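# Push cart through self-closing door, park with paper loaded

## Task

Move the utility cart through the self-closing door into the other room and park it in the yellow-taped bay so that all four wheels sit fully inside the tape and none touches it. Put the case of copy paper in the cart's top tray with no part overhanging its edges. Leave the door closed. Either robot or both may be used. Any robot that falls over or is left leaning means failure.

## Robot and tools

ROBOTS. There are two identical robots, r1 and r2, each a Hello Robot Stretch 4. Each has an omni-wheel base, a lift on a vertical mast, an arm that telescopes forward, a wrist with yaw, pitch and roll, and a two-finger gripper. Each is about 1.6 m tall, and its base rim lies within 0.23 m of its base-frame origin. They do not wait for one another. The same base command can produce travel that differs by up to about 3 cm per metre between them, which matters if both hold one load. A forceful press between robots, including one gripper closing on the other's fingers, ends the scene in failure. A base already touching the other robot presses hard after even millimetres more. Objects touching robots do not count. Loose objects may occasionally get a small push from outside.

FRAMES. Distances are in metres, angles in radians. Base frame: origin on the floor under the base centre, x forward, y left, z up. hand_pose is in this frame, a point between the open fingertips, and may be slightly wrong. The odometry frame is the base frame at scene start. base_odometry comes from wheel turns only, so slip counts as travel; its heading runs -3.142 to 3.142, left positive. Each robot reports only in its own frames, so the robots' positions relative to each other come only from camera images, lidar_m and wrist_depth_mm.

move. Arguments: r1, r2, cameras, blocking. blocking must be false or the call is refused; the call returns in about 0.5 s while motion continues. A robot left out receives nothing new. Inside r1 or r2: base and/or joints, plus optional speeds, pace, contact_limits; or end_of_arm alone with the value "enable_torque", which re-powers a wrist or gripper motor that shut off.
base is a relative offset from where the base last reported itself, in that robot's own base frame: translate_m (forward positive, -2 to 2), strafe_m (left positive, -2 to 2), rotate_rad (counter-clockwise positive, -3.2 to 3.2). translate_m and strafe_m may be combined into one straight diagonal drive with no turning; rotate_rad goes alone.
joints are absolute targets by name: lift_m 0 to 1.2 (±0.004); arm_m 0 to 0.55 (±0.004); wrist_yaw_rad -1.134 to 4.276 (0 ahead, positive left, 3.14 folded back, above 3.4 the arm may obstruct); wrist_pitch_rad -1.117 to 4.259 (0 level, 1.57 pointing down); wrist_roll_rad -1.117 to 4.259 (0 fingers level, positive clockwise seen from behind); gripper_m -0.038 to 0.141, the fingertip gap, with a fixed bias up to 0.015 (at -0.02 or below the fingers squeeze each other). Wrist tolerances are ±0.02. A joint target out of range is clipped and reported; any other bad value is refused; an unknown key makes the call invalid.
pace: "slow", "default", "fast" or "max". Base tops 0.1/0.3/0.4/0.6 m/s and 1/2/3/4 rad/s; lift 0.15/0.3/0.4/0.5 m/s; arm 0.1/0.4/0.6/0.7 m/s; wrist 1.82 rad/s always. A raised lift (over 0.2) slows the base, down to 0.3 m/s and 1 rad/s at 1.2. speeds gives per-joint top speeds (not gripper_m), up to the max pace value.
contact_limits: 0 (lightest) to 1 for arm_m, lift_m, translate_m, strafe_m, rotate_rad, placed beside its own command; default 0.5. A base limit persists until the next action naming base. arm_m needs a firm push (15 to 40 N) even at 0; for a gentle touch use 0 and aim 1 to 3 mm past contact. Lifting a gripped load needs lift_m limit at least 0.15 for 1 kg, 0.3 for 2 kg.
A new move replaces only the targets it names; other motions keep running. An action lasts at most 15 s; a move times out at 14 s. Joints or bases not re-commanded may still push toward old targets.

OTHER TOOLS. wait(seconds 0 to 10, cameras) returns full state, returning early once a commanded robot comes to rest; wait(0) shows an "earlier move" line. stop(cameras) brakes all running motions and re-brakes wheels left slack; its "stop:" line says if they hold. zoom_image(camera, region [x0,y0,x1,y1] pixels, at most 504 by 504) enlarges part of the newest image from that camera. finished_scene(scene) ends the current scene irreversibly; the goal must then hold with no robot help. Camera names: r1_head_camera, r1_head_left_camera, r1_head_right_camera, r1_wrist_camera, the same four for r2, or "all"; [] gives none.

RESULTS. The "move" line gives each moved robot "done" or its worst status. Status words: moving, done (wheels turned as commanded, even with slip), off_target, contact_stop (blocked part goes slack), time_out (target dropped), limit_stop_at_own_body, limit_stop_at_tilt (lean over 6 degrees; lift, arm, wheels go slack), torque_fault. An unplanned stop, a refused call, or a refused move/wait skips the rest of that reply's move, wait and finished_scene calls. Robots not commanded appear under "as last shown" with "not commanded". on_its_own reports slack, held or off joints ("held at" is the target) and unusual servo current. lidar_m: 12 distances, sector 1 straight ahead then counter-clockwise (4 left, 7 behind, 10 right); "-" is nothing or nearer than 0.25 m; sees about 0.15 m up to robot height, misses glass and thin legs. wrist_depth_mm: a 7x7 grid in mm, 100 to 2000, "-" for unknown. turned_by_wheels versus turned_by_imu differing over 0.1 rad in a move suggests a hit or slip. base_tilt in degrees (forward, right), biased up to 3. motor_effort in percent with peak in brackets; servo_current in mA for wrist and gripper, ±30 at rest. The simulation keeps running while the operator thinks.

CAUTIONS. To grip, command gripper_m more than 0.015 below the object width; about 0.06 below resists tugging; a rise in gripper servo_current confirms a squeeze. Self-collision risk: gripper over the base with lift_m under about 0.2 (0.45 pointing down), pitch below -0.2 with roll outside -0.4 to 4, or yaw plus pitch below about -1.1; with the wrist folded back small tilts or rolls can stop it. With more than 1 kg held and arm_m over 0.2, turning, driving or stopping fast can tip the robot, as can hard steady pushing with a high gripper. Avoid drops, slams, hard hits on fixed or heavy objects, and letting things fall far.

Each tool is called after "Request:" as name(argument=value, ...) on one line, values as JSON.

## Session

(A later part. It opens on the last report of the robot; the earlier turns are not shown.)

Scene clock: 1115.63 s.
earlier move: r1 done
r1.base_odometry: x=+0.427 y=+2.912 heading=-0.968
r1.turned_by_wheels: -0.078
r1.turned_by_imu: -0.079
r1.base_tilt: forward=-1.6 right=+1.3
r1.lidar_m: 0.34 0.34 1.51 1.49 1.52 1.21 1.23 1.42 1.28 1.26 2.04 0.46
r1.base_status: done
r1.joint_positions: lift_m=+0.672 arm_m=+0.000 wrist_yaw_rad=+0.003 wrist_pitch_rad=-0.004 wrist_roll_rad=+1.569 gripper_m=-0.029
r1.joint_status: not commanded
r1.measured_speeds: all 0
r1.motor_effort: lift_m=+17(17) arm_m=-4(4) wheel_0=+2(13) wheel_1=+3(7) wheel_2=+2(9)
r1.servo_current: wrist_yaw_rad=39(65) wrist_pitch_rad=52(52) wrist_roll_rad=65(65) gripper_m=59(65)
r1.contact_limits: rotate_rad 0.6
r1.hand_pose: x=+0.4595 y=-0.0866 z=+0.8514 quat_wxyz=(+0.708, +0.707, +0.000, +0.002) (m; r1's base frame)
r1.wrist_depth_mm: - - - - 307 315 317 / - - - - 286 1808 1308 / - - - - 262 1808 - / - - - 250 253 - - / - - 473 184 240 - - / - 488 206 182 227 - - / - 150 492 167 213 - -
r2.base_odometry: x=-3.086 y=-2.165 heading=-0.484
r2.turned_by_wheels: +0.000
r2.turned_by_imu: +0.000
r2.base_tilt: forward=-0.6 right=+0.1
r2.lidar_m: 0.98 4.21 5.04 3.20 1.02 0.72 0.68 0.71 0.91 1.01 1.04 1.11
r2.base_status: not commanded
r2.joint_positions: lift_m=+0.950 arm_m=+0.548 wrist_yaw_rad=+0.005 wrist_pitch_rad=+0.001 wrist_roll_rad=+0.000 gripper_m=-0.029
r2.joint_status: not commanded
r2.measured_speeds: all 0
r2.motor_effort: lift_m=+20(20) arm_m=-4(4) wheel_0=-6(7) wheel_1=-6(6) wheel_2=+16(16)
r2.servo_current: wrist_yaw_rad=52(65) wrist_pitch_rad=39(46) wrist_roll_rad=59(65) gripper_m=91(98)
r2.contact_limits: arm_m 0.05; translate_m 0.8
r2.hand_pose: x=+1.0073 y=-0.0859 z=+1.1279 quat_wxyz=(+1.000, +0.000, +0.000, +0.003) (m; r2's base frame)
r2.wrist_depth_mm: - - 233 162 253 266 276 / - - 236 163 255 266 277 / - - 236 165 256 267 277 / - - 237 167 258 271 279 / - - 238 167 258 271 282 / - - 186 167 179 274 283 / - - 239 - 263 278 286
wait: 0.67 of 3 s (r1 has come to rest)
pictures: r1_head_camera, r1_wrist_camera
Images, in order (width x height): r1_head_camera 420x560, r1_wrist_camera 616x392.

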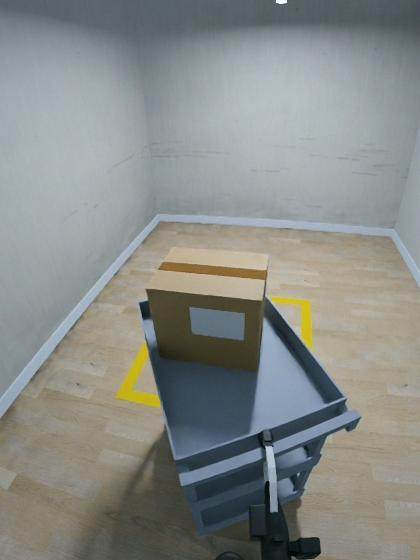

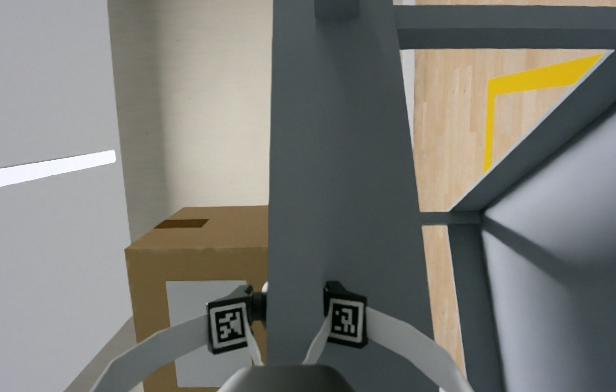

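Request:
move(blocking=false, cameras=[], r1={"base":{"strafe_m":0.3,"translate_m":0.03},"contact_limits":{"translate_m":0.6},"pace":"slow"})

Request:
wait(seconds=5, cameras=[])

Request:
move(blocking=false, cameras=[], r1={"base":{"rotate_rad":-0.15},"contact_limits":{"rotate_rad":0.6},"pace":"slow"})

Request:
wait(seconds=2, cameras=["r1_head_camera"])

Request:
move(blocking=false, cameras=[], r1={"base":{"strafe_m":0.25,"translate_m":0.04},"contact_limits":{"translate_m":0.6},"pace":"slow"})

Request:
wait(seconds=5, cameras=["r1_head_camera"])

Scene clock: 1138.97 s.
move: r1 moving
r1.base_odometry: x=+0.438 y=+2.919 heading=-0.968
r1.turned_by_wheels: +0.000
r1.turned_by_imu: -0.002
r1.base_tilt: forward=-1.6 right=+1.2
r1.lidar_m: 0.33 0.35 1.48 1.47 1.51 1.22 1.22 1.41 1.30 1.29 2.08 0.46
r1.base_status: translate_m moving; strafe_m moving
r1.joint_positions: lift_m=+0.672 arm_m=+0.000 wrist_yaw_rad=+0.000 wrist_pitch_rad=-0.004 wrist_roll_rad=+1.569 gripper_m=-0.029
r1.joint_status: not commanded
r1.measured_speeds: translate_m=+0.005 strafe_m=+0.052 rotate_rad=-0.001 lift_m=+0.000 arm_m=+0.000 wrist_yaw_rad=-0.025 wrist_pitch_rad=+0.000 wrist_roll_rad=+0.000
r1.motor_effort: lift_m=+17(17) arm_m=-4(4) wheel_0=-7(8) wheel_1=+6(8) wheel_2=-4(4)
r1.servo_current: wrist_yaw_rad=59(72) wrist_pitch_rad=46(52) wrist_roll_rad=33(59) gripper_m=59(72)
r1.contact_limits: translate_m 0.6
r1.hand_pose: x=+0.4593 y=-0.0873 z=+0.8514 quat_wxyz=(+0.708, +0.707, -0.001, +0.001) (m; r1's base frame)
r1.wrist_depth_mm: - - - - 314 315 315 / - - - - 290 1808 1229 / - - - - 268 1863 - / - - - 250 253 - - / - - 473 184 240 - - / - - 206 183 228 - - / - 150 492 166 212 - -
r2: as last shown
r2.turned_by_imu: +0.003
r2.lidar_m: 0.96 4.20 5.04 3.18 1.02 0.71 0.66 0.68 0.93 1.01 1.06 1.13
r2.servo_current: wrist_yaw_rad=46(59) wrist_pitch_rad=52(52) wrist_roll_rad=39(52) gripper_m=98(104)
r2.contact_limits: arm_m 0.05; translate_m 0.8
r2.wrist_depth_mm: - - 234 162 254 265 276 / - - 234 163 255 266 277 / - - 236 165 256 267 278 / - - 237 166 257 271 279 / - - 238 167 260 271 282 / - - 186 166 179 274 283 / - - 240 - 262 277 285
pictures: none
No camera images: "cameras" was empty.

Scene clock: 1142.67 s.
earlier move: r1 done
r1.base_odometry: x=+0.691 y=+3.058 heading=-0.968
r1.turned_by_wheels: +0.000
r1.turned_by_imu: +0.001
r1.base_tilt: forward=-1.6 right=+1.3
r1.lidar_m: 0.39 0.43 1.20 1.19 1.37 1.20 1.17 1.34 1.58 1.58 2.27 0.42
r1.base_status: done
r1.joint_positions: lift_m=+0.672 arm_m=+0.000 wrist_yaw_rad=-0.003 wrist_pitch_rad=-0.004 wrist_roll_rad=+1.569 gripper_m=-0.029
r1.joint_status: not commanded
r1.measured_speeds: all 0
r1.motor_effort: lift_m=+17(17) arm_m=+4(4) wheel_0=-5(10) wheel_1=+3(8) wheel_2=-4(9)
r1.servo_current: wrist_yaw_rad=52(72) wrist_pitch_rad=46(52) wrist_roll_rad=46(65) gripper_m=59(72)
r1.contact_limits: translate_m 0.6
r1.hand_pose: x=+0.4590 y=-0.0884 z=+0.8514 quat_wxyz=(+0.708, +0.706, -0.003, +0.000) (m; r1's base frame)
r1.wrist_depth_mm: - - - 224 224 1863 1205 / - - - 228 226 1708 - / - - 521 226 227 - - / - 469 466 228 228 - - / - - 508 169 228 - - / - - 186 183 229 - - / - 156 - 153 229 125 -
r2.base_odometry: x=-3.086 y=-2.165 heading=-0.484
r2.turned_by_wheels: +0.000
r2.turned_by_imu: +0.001
r2.base_tilt: forward=-0.6 right=+0.1
r2.lidar_m: 0.92 4.19 5.02 3.16 0.99 0.71 0.67 0.69 0.91 1.02 1.06 1.13
r2.base_status: not commanded
r2.joint_positions: lift_m=+0.950 arm_m=+0.548 wrist_yaw_rad=+0.005 wrist_pitch_rad=+0.001 wrist_roll_rad=+0.000 gripper_m=-0.029
r2.joint_status: not commanded
r2.measured_speeds: all 0
r2.motor_effort: lift_m=+20(20) arm_m=-3(4) wheel_0=-6(7) wheel_1=-6(6) wheel_2=+15(16)
r2.servo_current: wrist_yaw_rad=52(59) wrist_pitch_rad=39(52) wrist_roll_rad=46(59) gripper_m=104(111)
r2.contact_limits: arm_m 0.05; translate_m 0.8
r2.hand_pose: x=+1.0073 y=-0.0859 z=+1.1279 quat_wxyz=(+1.000, +0.000, +0.000, +0.003) (m; r2's base frame)
r2.wrist_depth_mm: - - 234 162 254 265 274 / - - 236 163 255 266 276 / - - 236 165 256 268 277 / - - 238 167 257 271 279 / - - 238 167 259 271 282 / - - 186 166 179 273 283 / - - 239 - 264 278 285
wait: 3.70 of 5 s (r1 has come to rest)
pictures: none
No camera images: "cameras" was empty.

Scene clock: 1143.17 s.
move: r1 moving
r1.base_odometry: x=+0.691 y=+3.058 heading=-1.080
r1.turned_by_wheels: -0.112
r1.turned_by_imu: -0.112
r1.base_tilt: forward=-1.6 right=+1.3
r1.lidar_m: 0.38 0.39 1.19 1.20 1.28 1.26 1.17 1.28 1.61 1.58 1.68 0.43
r1.base_status: rotate_rad moving
r1.joint_positions: lift_m=+0.672 arm_m=+0.000 wrist_yaw_rad=+0.005 wrist_pitch_rad=-0.004 wrist_roll_rad=+1.569 gripper_m=-0.029
r1.joint_status: not commanded
r1.measured_speeds: translate_m=+0.001 strafe_m=-0.001 rotate_rad=-0.295 lift_m=+0.000 arm_m=+0.000 wrist_yaw_rad=+0.000 wrist_pitch_rad=+0.000 wrist_roll_rad=+0.000
r1.motor_effort: lift_m=+17(17) arm_m=+4(4) wheel_0=+9(10) wheel_1=+3(7) wheel_2=+5(8)
r1.servo_current: wrist_yaw_rad=52(59) wrist_pitch_rad=33(52) wrist_roll_rad=52(59) gripper_m=65(65)
r1.contact_limits: rotate_rad 0.6
r1.hand_pose: x=+0.4597 y=-0.0859 z=+0.8514 quat_wxyz=(+0.708, +0.707, +0.000, +0.003) (m; r1's base frame)
r1.wrist_depth_mm: - - - 238 238 1863 1255 / - - - - 236 1863 - / - - 603 175 235 - - / - 492 466 174 232 - - / - - 496 172 230 - - / - - 210 184 229 - - / - 154 591 - 226 - -
r2: as last shown
r2.turned_by_imu: +0.000
r2.lidar_m: 0.96 4.21 5.02 3.16 1.01 0.72 0.67 0.71 0.93 1.03 1.05 1.13
r2.motor_effort: lift_m=+20(20) arm_m=-4(4) wheel_0=-6(7) wheel_1=-6(6) wheel_2=+16(16)
r2.servo_current: wrist_yaw_rad=52(65) wrist_pitch_rad=46(46) wrist_roll_rad=46(59) gripper_m=98(98)
r2.contact_limits: arm_m 0.05; translate_m 0.8
r2.wrist_depth_mm: - - 234 162 254 265 276 / - - 235 163 255 265 277 / - - 236 164 256 268 278 / - - 236 166 257 270 279 / - - 239 167 259 271 282 / - - 186 167 179 274 282 / - - 239 - 263 278 286
pictures: none
No camera images: "cameras" was empty.

Scene clock: 1143.73 s.
earlier move: r1 done
r1.base_odometry: x=+0.690 y=+3.058 heading=-1.118
r1.turned_by_wheels: -0.038
r1.turned_by_imu: -0.038
r1.base_tilt: forward=-1.6 right=+1.3
r1.lidar_m: 0.35 0.40 1.22 1.19 1.28 1.26 1.18 1.29 1.62 1.56 1.66 0.45
r1.base_status: done
r1.joint_positions: lift_m=+0.672 arm_m=+0.000 wrist_yaw_rad=+0.003 wrist_pitch_rad=-0.004 wrist_roll_rad=+1.569 gripper_m=-0.029
r1.joint_status: not commanded
r1.measured_speeds: all 0
r1.motor_effort: lift_m=+17(17) arm_m=-3(4) wheel_0=+3(10) wheel_1=+4(7) wheel_2=+1(8)
r1.servo_current: wrist_yaw_rad=59(65) wrist_pitch_rad=46(52) wrist_roll_rad=39(59) gripper_m=65(65)
r1.contact_limits: rotate_rad 0.6
r1.hand_pose: x=+0.4595 y=-0.0866 z=+0.8514 quat_wxyz=(+0.708, +0.707, +0.000, +0.002) (m; r1's base frame)
r1.wrist_depth_mm: - - - 260 258 1863 1336 / - - - 252 253 - - / - - - 244 246 - - / - - 504 181 240 - - / - - 480 176 234 - - / - - 205 182 229 - - / - 156 549 169 221 - -
r2.base_odometry: x=-3.086 y=-2.165 heading=-0.484
r2.turned_by_wheels: +0.000
r2.turned_by_imu: +0.000
r2.base_tilt: forward=-0.6 right=+0.1
r2.lidar_m: 0.95 4.20 5.04 3.15 1.03 0.72 0.66 0.67 0.91 1.02 1.07 1.10
r2.base_status: not commanded
r2.joint_positions: lift_m=+0.950 arm_m=+0.548 wrist_yaw_rad=+0.005 wrist_pitch_rad=+0.001 wrist_roll_rad=+0.000 gripper_m=-0.029
r2.joint_status: not commanded
r2.measured_speeds: all 0
r2.motor_effort: lift_m=+20(20) arm_m=-4(4) wheel_0=-6(7) wheel_1=-6(6) wheel_2=+16(16)
r2.servo_current: wrist_yaw_rad=52(65) wrist_pitch_rad=39(52) wrist_roll_rad=46(59) gripper_m=98(104)
r2.contact_limits: arm_m 0.05; translate_m 0.8
r2.hand_pose: x=+1.0073 y=-0.0859 z=+1.1279 quat_wxyz=(+1.000, +0.000, +0.000, +0.003) (m; r2's base frame)
r2.wrist_depth_mm: - - 234 162 253 264 274 / - - 235 163 255 266 278 / - - 237 165 255 267 277 / - - 237 166 257 270 281 / - - 239 167 259 271 283 / - - 186 166 180 273 283 / - - 240 - 263 278 286
wait: 0.57 of 2 s (r1 has come to rest)
pictures: r1_head_camera
Images, in order (width x height): r1_head_camera 420x560.

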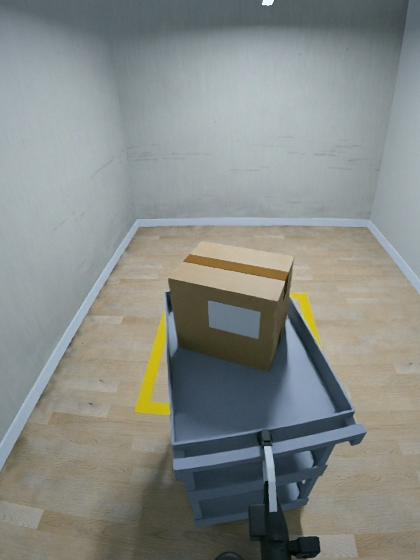

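Scene clock: 1144.23 s.
move: r1 moving
r1.base_odometry: x=+0.703 y=+3.061 heading=-1.118
r1.turned_by_wheels: +0.000
r1.turned_by_imu: +0.000
r1.base_tilt: forward=-1.6 right=+1.3
r1.lidar_m: 0.35 0.36 1.21 1.16 1.26 1.25 1.19 1.27 1.65 1.55 1.66 0.44
r1.base_status: translate_m moving; strafe_m moving
r1.joint_positions: lift_m=+0.672 arm_m=+0.000 wrist_yaw_rad=+0.002 wrist_pitch_rad=-0.004 wrist_roll_rad=+1.569 gripper_m=-0.029
r1.joint_status: not commanded
r1.measured_speeds: translate_m=+0.008 strafe_m=+0.051 rotate_rad=-0.002 lift_m=+0.000 arm_m=+0.000 wrist_yaw_rad=-0.021 wrist_pitch_rad=+0.000 wrist_roll_rad=+0.000
r1.motor_effort: lift_m=+17(17) arm_m=-4(4) wheel_0=-6(8) wheel_1=+5(8) wheel_2=-3(4)
r1.servo_current: wrist_yaw_rad=39(59) wrist_pitch_rad=39(52) wrist_roll_rad=46(65) gripper_m=59(65)
r1.contact_limits: translate_m 0.6
r1.hand_pose: x=+0.4595 y=-0.0869 z=+0.8514 quat_wxyz=(+0.708, +0.707, -0.001, +0.002) (m; r1's base frame)
r1.wrist_depth_mm: - - - 264 266 1708 1255 / - - - 256 256 - - / - - - 247 249 - - / - - 525 182 241 - - / - 496 473 177 236 - - / - - 208 182 229 - - / - 149 539 168 220 - -
r2: as last shown
r2.lidar_m: 0.97 4.18 4.99 3.18 1.01 0.71 0.66 0.67 0.92 1.02 1.07 1.14
r2.motor_effort: lift_m=+20(20) arm_m=-4(4) wheel_0=-7(7) wheel_1=-6(6) wheel_2=+16(16)
r2.servo_current: wrist_yaw_rad=46(59) wrist_pitch_rad=39(39) wrist_roll_rad=52(59) gripper_m=98(98)
r2.contact_limits: arm_m 0.05; translate_m 0.8
r2.wrist_depth_mm: - - 234 162 254 265 274 / - - 236 163 255 267 277 / - - 236 165 256 267 278 / - - 237 167 256 270 278 / - - 238 167 260 271 283 / - - 186 167 179 273 283 / - - 240 - 263 278 285
pictures: none
No camera images: "cameras" was empty.

Scene clock: 1147.47 s.
earlier move: r1 done
r1.base_odometry: x=+0.933 y=+3.131 heading=-1.118
r1.turned_by_wheels: +0.000
r1.turned_by_imu: +0.001
r1.base_tilt: forward=-1.6 right=+1.3
r1.lidar_m: 0.41 1.28 0.98 0.94 1.01 1.28 1.21 1.31 1.90 1.82 1.93 0.42
r1.base_status: done
r1.joint_positions: lift_m=+0.672 arm_m=+0.000 wrist_yaw_rad=-0.003 wrist_pitch_rad=-0.004 wrist_roll_rad=+1.569 gripper_m=-0.029
r1.joint_status: not commanded
r1.measured_speeds: all 0
r1.motor_effort: lift_m=+17(17) arm_m=-4(4) wheel_0=-4(11) wheel_1=+3(8) wheel_2=-5(7)
r1.servo_current: wrist_yaw_rad=59(72) wrist_pitch_rad=46(52) wrist_roll_rad=52(65) gripper_m=65(72)
r1.contact_limits: translate_m 0.6
r1.hand_pose: x=+0.4591 y=-0.0882 z=+0.8514 quat_wxyz=(+0.708, +0.706, -0.002, +0.000) (m; r1's base frame)
r1.wrist_depth_mm: - - - 200 201 1708 - / - - 521 206 206 - - / - 449 439 154 211 - - / - 512 488 159 217 - - / - - 559 163 224 - - / - - 185 185 229 1863 - / - 150 - - 236 1499 1366
r2.base_odometry: x=-3.086 y=-2.165 heading=-0.484
r2.turned_by_wheels: +0.000
r2.turned_by_imu: +0.000
r2.base_tilt: forward=-0.6 right=+0.1
r2.lidar_m: 0.94 4.21 5.02 3.15 1.01 0.70 0.67 0.70 0.93 1.01 1.06 1.10
r2.base_status: not commanded
r2.joint_positions: lift_m=+0.950 arm_m=+0.548 wrist_yaw_rad=+0.005 wrist_pitch_rad=+0.001 wrist_roll_rad=+0.000 gripper_m=-0.029
r2.joint_status: not commanded
r2.measured_speeds: all 0
r2.motor_effort: lift_m=+20(20) arm_m=-4(5) wheel_0=-6(7) wheel_1=-6(6) wheel_2=+16(16)
r2.servo_current: wrist_yaw_rad=65(65) wrist_pitch_rad=39(46) wrist_roll_rad=46(65) gripper_m=98(104)
r2.contact_limits: arm_m 0.05; translate_m 0.8
r2.hand_pose: x=+1.0073 y=-0.0859 z=+1.1279 quat_wxyz=(+1.000, +0.000, +0.000, +0.003) (m; r2's base frame)
r2.wrist_depth_mm: - - 233 162 253 265 276 / - - 235 163 255 267 278 / - - 236 165 256 267 278 / - - 237 166 257 270 279 / - - 239 167 258 270 282 / - - 186 166 180 274 283 / - - 240 - 264 276 286
wait: 3.23 of 5 s (r1 has come to rest)
pictures: r1_head_camera
Images, in order (width x height): r1_head_camera 420x560.

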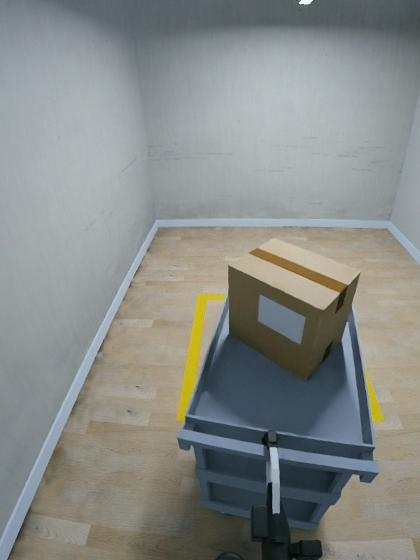

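Request:
move(blocking=false, cameras=[], r1={"base":{"strafe_m":0.075,"translate_m":0.01},"contact_limits":{"translate_m":0.6},"pace":"slow"})

Request:
wait(seconds=3, cameras=[])

Request:
move(blocking=false, cameras=[], r1={"base":{"strafe_m":-0.16,"translate_m":0.56},"contact_limits":{"translate_m":0.6},"pace":"slow"})

Request:
wait(seconds=9, cameras=["r1_head_camera"])

Scene clock: 1158.37 s.
move: r1 moving
r1.base_odometry: x=+0.945 y=+3.135 heading=-1.119
r1.turned_by_wheels: -0.001
r1.turned_by_imu: -0.001
r1.base_tilt: forward=-1.6 right=+1.3
r1.lidar_m: 0.40 1.28 0.97 0.92 0.98 1.29 1.23 1.30 1.91 1.84 2.47 0.42
r1.base_status: translate_m moving; strafe_m moving
r1.joint_positions: lift_m=+0.672 arm_m=+0.000 wrist_yaw_rad=-0.003 wrist_pitch_rad=-0.004 wrist_roll_rad=+1.569 gripper_m=-0.029
r1.joint_status: not commanded
r1.measured_speeds: translate_m=+0.007 strafe_m=+0.052 rotate_rad=+0.002 lift_m=+0.000 arm_m=+0.000 wrist_yaw_rad=+0.000 wrist_pitch_rad=+0.000 wrist_roll_rad=+0.000
r1.motor_effort: lift_m=+17(17) arm_m=-4(4) wheel_0=-8(9) wheel_1=+7(7) wheel_2=-4(7)
r1.servo_current: wrist_yaw_rad=59(72) wrist_pitch_rad=46(52) wrist_roll_rad=46(59) gripper_m=59(65)
r1.contact_limits: translate_m 0.6
r1.hand_pose: x=+0.4591 y=-0.0882 z=+0.8514 quat_wxyz=(+0.708, +0.706, -0.002, +0.000) (m; r1's base frame)
r1.wrist_depth_mm: - - - 197 200 - - / - - 508 - 205 - - / - 449 442 - 211 - - / - - 492 158 218 - - / - - 559 162 224 - - / - - 185 185 228 1863 - / - 150 - - 236 1618 1366
r2: as last shown
r2.turned_by_imu: +0.002
r2.base_tilt: forward=-0.5 right=+0.1
r2.lidar_m: 0.95 4.19 5.03 3.18 1.04 0.70 0.65 0.68 0.94 1.02 1.04 1.13
r2.motor_effort: lift_m=+20(20) arm_m=-4(4) wheel_0=-6(7) wheel_1=-6(6) wheel_2=+16(16)
r2.servo_current: wrist_yaw_rad=59(59) wrist_pitch_rad=39(46) wrist_roll_rad=46(52) gripper_m=98(104)
r2.contact_limits: arm_m 0.05; translate_m 0.8
r2.wrist_depth_mm: - - 234 162 253 265 274 / - - 235 163 255 266 276 / - - 236 165 257 267 277 / - - 237 166 258 270 279 / - - 237 167 258 271 281 / - - 186 166 180 273 283 / - - 239 - 264 277 287
pictures: none
No camera images: "cameras" was empty.

Scene clock: 1159.83 s.
earlier move: r1 done
r1.base_odometry: x=+1.004 y=+3.155 heading=-1.119
r1.turned_by_wheels: +0.000
r1.turned_by_imu: +0.000
r1.base_tilt: forward=-1.6 right=+1.2
r1.lidar_m: 0.40 1.21 0.89 0.87 0.92 1.28 1.23 1.33 1.91 1.89 2.49 0.40
r1.base_status: done
r1.joint_positions: lift_m=+0.672 arm_m=+0.000 wrist_yaw_rad=-0.003 wrist_pitch_rad=-0.004 wrist_roll_rad=+1.569 gripper_m=-0.029
r1.joint_status: not commanded
r1.measured_speeds: all 0
r1.motor_effort: lift_m=+17(17) arm_m=-4(4) wheel_0=-5(10) wheel_1=+1(7) wheel_2=-4(7)
r1.servo_current: wrist_yaw_rad=59(72) wrist_pitch_rad=52(52) wrist_roll_rad=46(59) gripper_m=65(65)
r1.contact_limits: translate_m 0.6
r1.hand_pose: x=+0.4591 y=-0.0882 z=+0.8514 quat_wxyz=(+0.708, +0.706, -0.002, +0.000) (m; r1's base frame)
r1.wrist_depth_mm: - - 530 182 185 - - / - 455 439 190 193 - - / - 459 442 198 202 - - / - - 512 150 211 - - / - - 615 156 220 - - / - - 184 185 228 1756 - / - 156 - - 244 1576 1336
r2.base_odometry: x=-3.086 y=-2.165 heading=-0.484
r2.turned_by_wheels: +0.000
r2.turned_by_imu: +0.000
r2.base_tilt: forward=-0.6 right=+0.1
r2.lidar_m: 0.94 4.21 5.05 3.15 1.02 0.67 0.66 0.67 0.94 1.00 1.06 1.11
r2.base_status: not commanded
r2.joint_positions: lift_m=+0.950 arm_m=+0.548 wrist_yaw_rad=+0.005 wrist_pitch_rad=+0.001 wrist_roll_rad=+0.000 gripper_m=-0.029
r2.joint_status: not commanded
r2.measured_speeds: all 0
r2.motor_effort: lift_m=+20(20) arm_m=-4(4) wheel_0=-7(7) wheel_1=-6(6) wheel_2=+16(16)
r2.servo_current: wrist_yaw_rad=46(65) wrist_pitch_rad=46(46) wrist_roll_rad=52(52) gripper_m=98(104)
r2.contact_limits: arm_m 0.05; translate_m 0.8
r2.hand_pose: x=+1.0073 y=-0.0859 z=+1.1279 quat_wxyz=(+1.000, +0.000, +0.000, +0.003) (m; r2's base frame)
r2.wrist_depth_mm: - - 235 162 253 265 276 / - - 236 163 255 265 277 / - - 236 165 256 268 277 / - - 237 167 258 271 279 / - - 239 167 259 270 282 / - - 186 166 180 274 285 / - - 240 - 263 277 285
wait: 1.47 of 3 s (r1 has come to rest)
pictures: none
No camera images: "cameras" was empty.

Scene clock: 1160.33 s.
move: r1 moving
r1.base_odometry: x=+1.007 y=+3.142 heading=-1.118
r1.turned_by_wheels: +0.000
r1.turned_by_imu: +0.000
r1.base_tilt: forward=-1.6 right=+1.3
r1.lidar_m: 0.42 1.22 0.90 0.87 0.93 1.29 1.25 1.33 1.92 1.87 2.46 0.40
r1.base_status: translate_m moving; strafe_m moving
r1.joint_positions: lift_m=+0.672 arm_m=+0.000 wrist_yaw_rad=-0.003 wrist_pitch_rad=-0.004 wrist_roll_rad=+1.569 gripper_m=-0.029
r1.joint_status: not commanded
r1.measured_speeds: translate_m=+0.048 strafe_m=-0.014 rotate_rad=-0.002 lift_m=+0.000 arm_m=+0.000 wrist_yaw_rad=+0.000 wrist_pitch_rad=+0.000 wrist_roll_rad=+0.000
r1.motor_effort: lift_m=+17(17) arm_m=+2(4) wheel_0=+9(9) wheel_1=+2(4) wheel_2=-7(9)
r1.servo_current: wrist_yaw_rad=46(59) wrist_pitch_rad=46(52) wrist_roll_rad=52(59) gripper_m=59(65)
r1.contact_limits: translate_m 0.6
r1.hand_pose: x=+0.4590 y=-0.0882 z=+0.8514 quat_wxyz=(+0.708, +0.706, -0.002, +0.000) (m; r1's base frame)
r1.wrist_depth_mm: - - 521 131 183 - - / - 459 436 188 191 - - / - 459 442 196 201 - - / - - 525 - 209 - - / - - 621 154 220 - - / - - 187 185 227 1756 - / - 151 - - 177 1618 1336
r2: as last shown
r2.lidar_m: 0.96 4.18 5.02 3.17 1.03 0.70 0.66 0.70 0.94 1.03 1.06 1.12
r2.servo_current: wrist_yaw_rad=46(65) wrist_pitch_rad=39(39) wrist_roll_rad=46(52) gripper_m=98(98)
r2.contact_limits: arm_m 0.05; translate_m 0.8
r2.wrist_depth_mm: - - 234 162 253 265 274 / - - 236 163 255 266 276 / - - 236 165 256 268 278 / - - 237 166 258 270 279 / - - 239 167 258 272 282 / - - 186 166 180 274 285 / - - 239 - 264 277 286
pictures: none
No camera images: "cameras" was empty.

Scene clock: 1166.90 s.
earlier move: r1 done
r1.base_odometry: x=+1.105 y=+2.581 heading=-1.118
r1.turned_by_wheels: +0.000
r1.turned_by_imu: +0.002
r1.base_tilt: forward=-1.6 right=+1.3
r1.lidar_m: 0.38 0.47 1.02 0.99 1.06 1.55 1.79 1.90 1.82 1.77 2.06 0.40
r1.base_status: done
r1.joint_positions: lift_m=+0.672 arm_m=+0.000 wrist_yaw_rad=+0.002 wrist_pitch_rad=-0.004 wrist_roll_rad=+1.569 gripper_m=-0.029
r1.joint_status: not commanded
r1.measured_speeds: all 0
r1.motor_effort: lift_m=+17(17) arm_m=+4(4) wheel_0=+6(13) wheel_1=+4(7) wheel_2=+0(9)
r1.servo_current: wrist_yaw_rad=52(72) wrist_pitch_rad=46(59) wrist_roll_rad=52(65) gripper_m=59(65)
r1.contact_limits: translate_m 0.6
r1.hand_pose: x=+0.4595 y=-0.0868 z=+0.8515 quat_wxyz=(+0.708, +0.707, -0.001, +0.002) (m; r1's base frame)
r1.wrist_depth_mm: - - 574 186 189 - - / - 508 466 193 196 - - / - 445 439 146 203 - - / - - 508 152 213 - - / - - 603 158 220 - - / - - 209 184 228 1921 - / - 155 - - 239 1618 1336
r2.base_odometry: x=-3.086 y=-2.165 heading=-0.484
r2.turned_by_wheels: +0.000
r2.turned_by_imu: +0.001
r2.base_tilt: forward=-0.6 right=+0.1
r2.lidar_m: 0.94 4.20 5.03 3.17 1.02 0.72 0.66 0.69 0.91 1.01 1.07 1.13
r2.base_status: not commanded
r2.joint_positions: lift_m=+0.950 arm_m=+0.548 wrist_yaw_rad=+0.005 wrist_pitch_rad=+0.001 wrist_roll_rad=+0.000 gripper_m=-0.029
r2.joint_status: not commanded
r2.measured_speeds: all 0
r2.motor_effort: lift_m=+20(20) arm_m=-4(4) wheel_0=-7(7) wheel_1=-6(7) wheel_2=+16(16)
r2.servo_current: wrist_yaw_rad=52(65) wrist_pitch_rad=39(52) wrist_roll_rad=46(65) gripper_m=98(104)
r2.contact_limits: arm_m 0.05; translate_m 0.8
r2.hand_pose: x=+1.0073 y=-0.0859 z=+1.1279 quat_wxyz=(+1.000, +0.000, +0.000, +0.003) (m; r2's base frame)
r2.wrist_depth_mm: - - 234 162 254 265 274 / - - 235 163 254 265 274 / - - 236 165 256 268 277 / - - 237 166 257 268 279 / - - 238 167 259 270 283 / - - 187 166 179 273 283 / - - 240 - 264 277 286
wait: 6.57 of 9 s (r1 has come to rest)
pictures: r1_head_camera
Images, in order (width x height): r1_head_camera 420x560.

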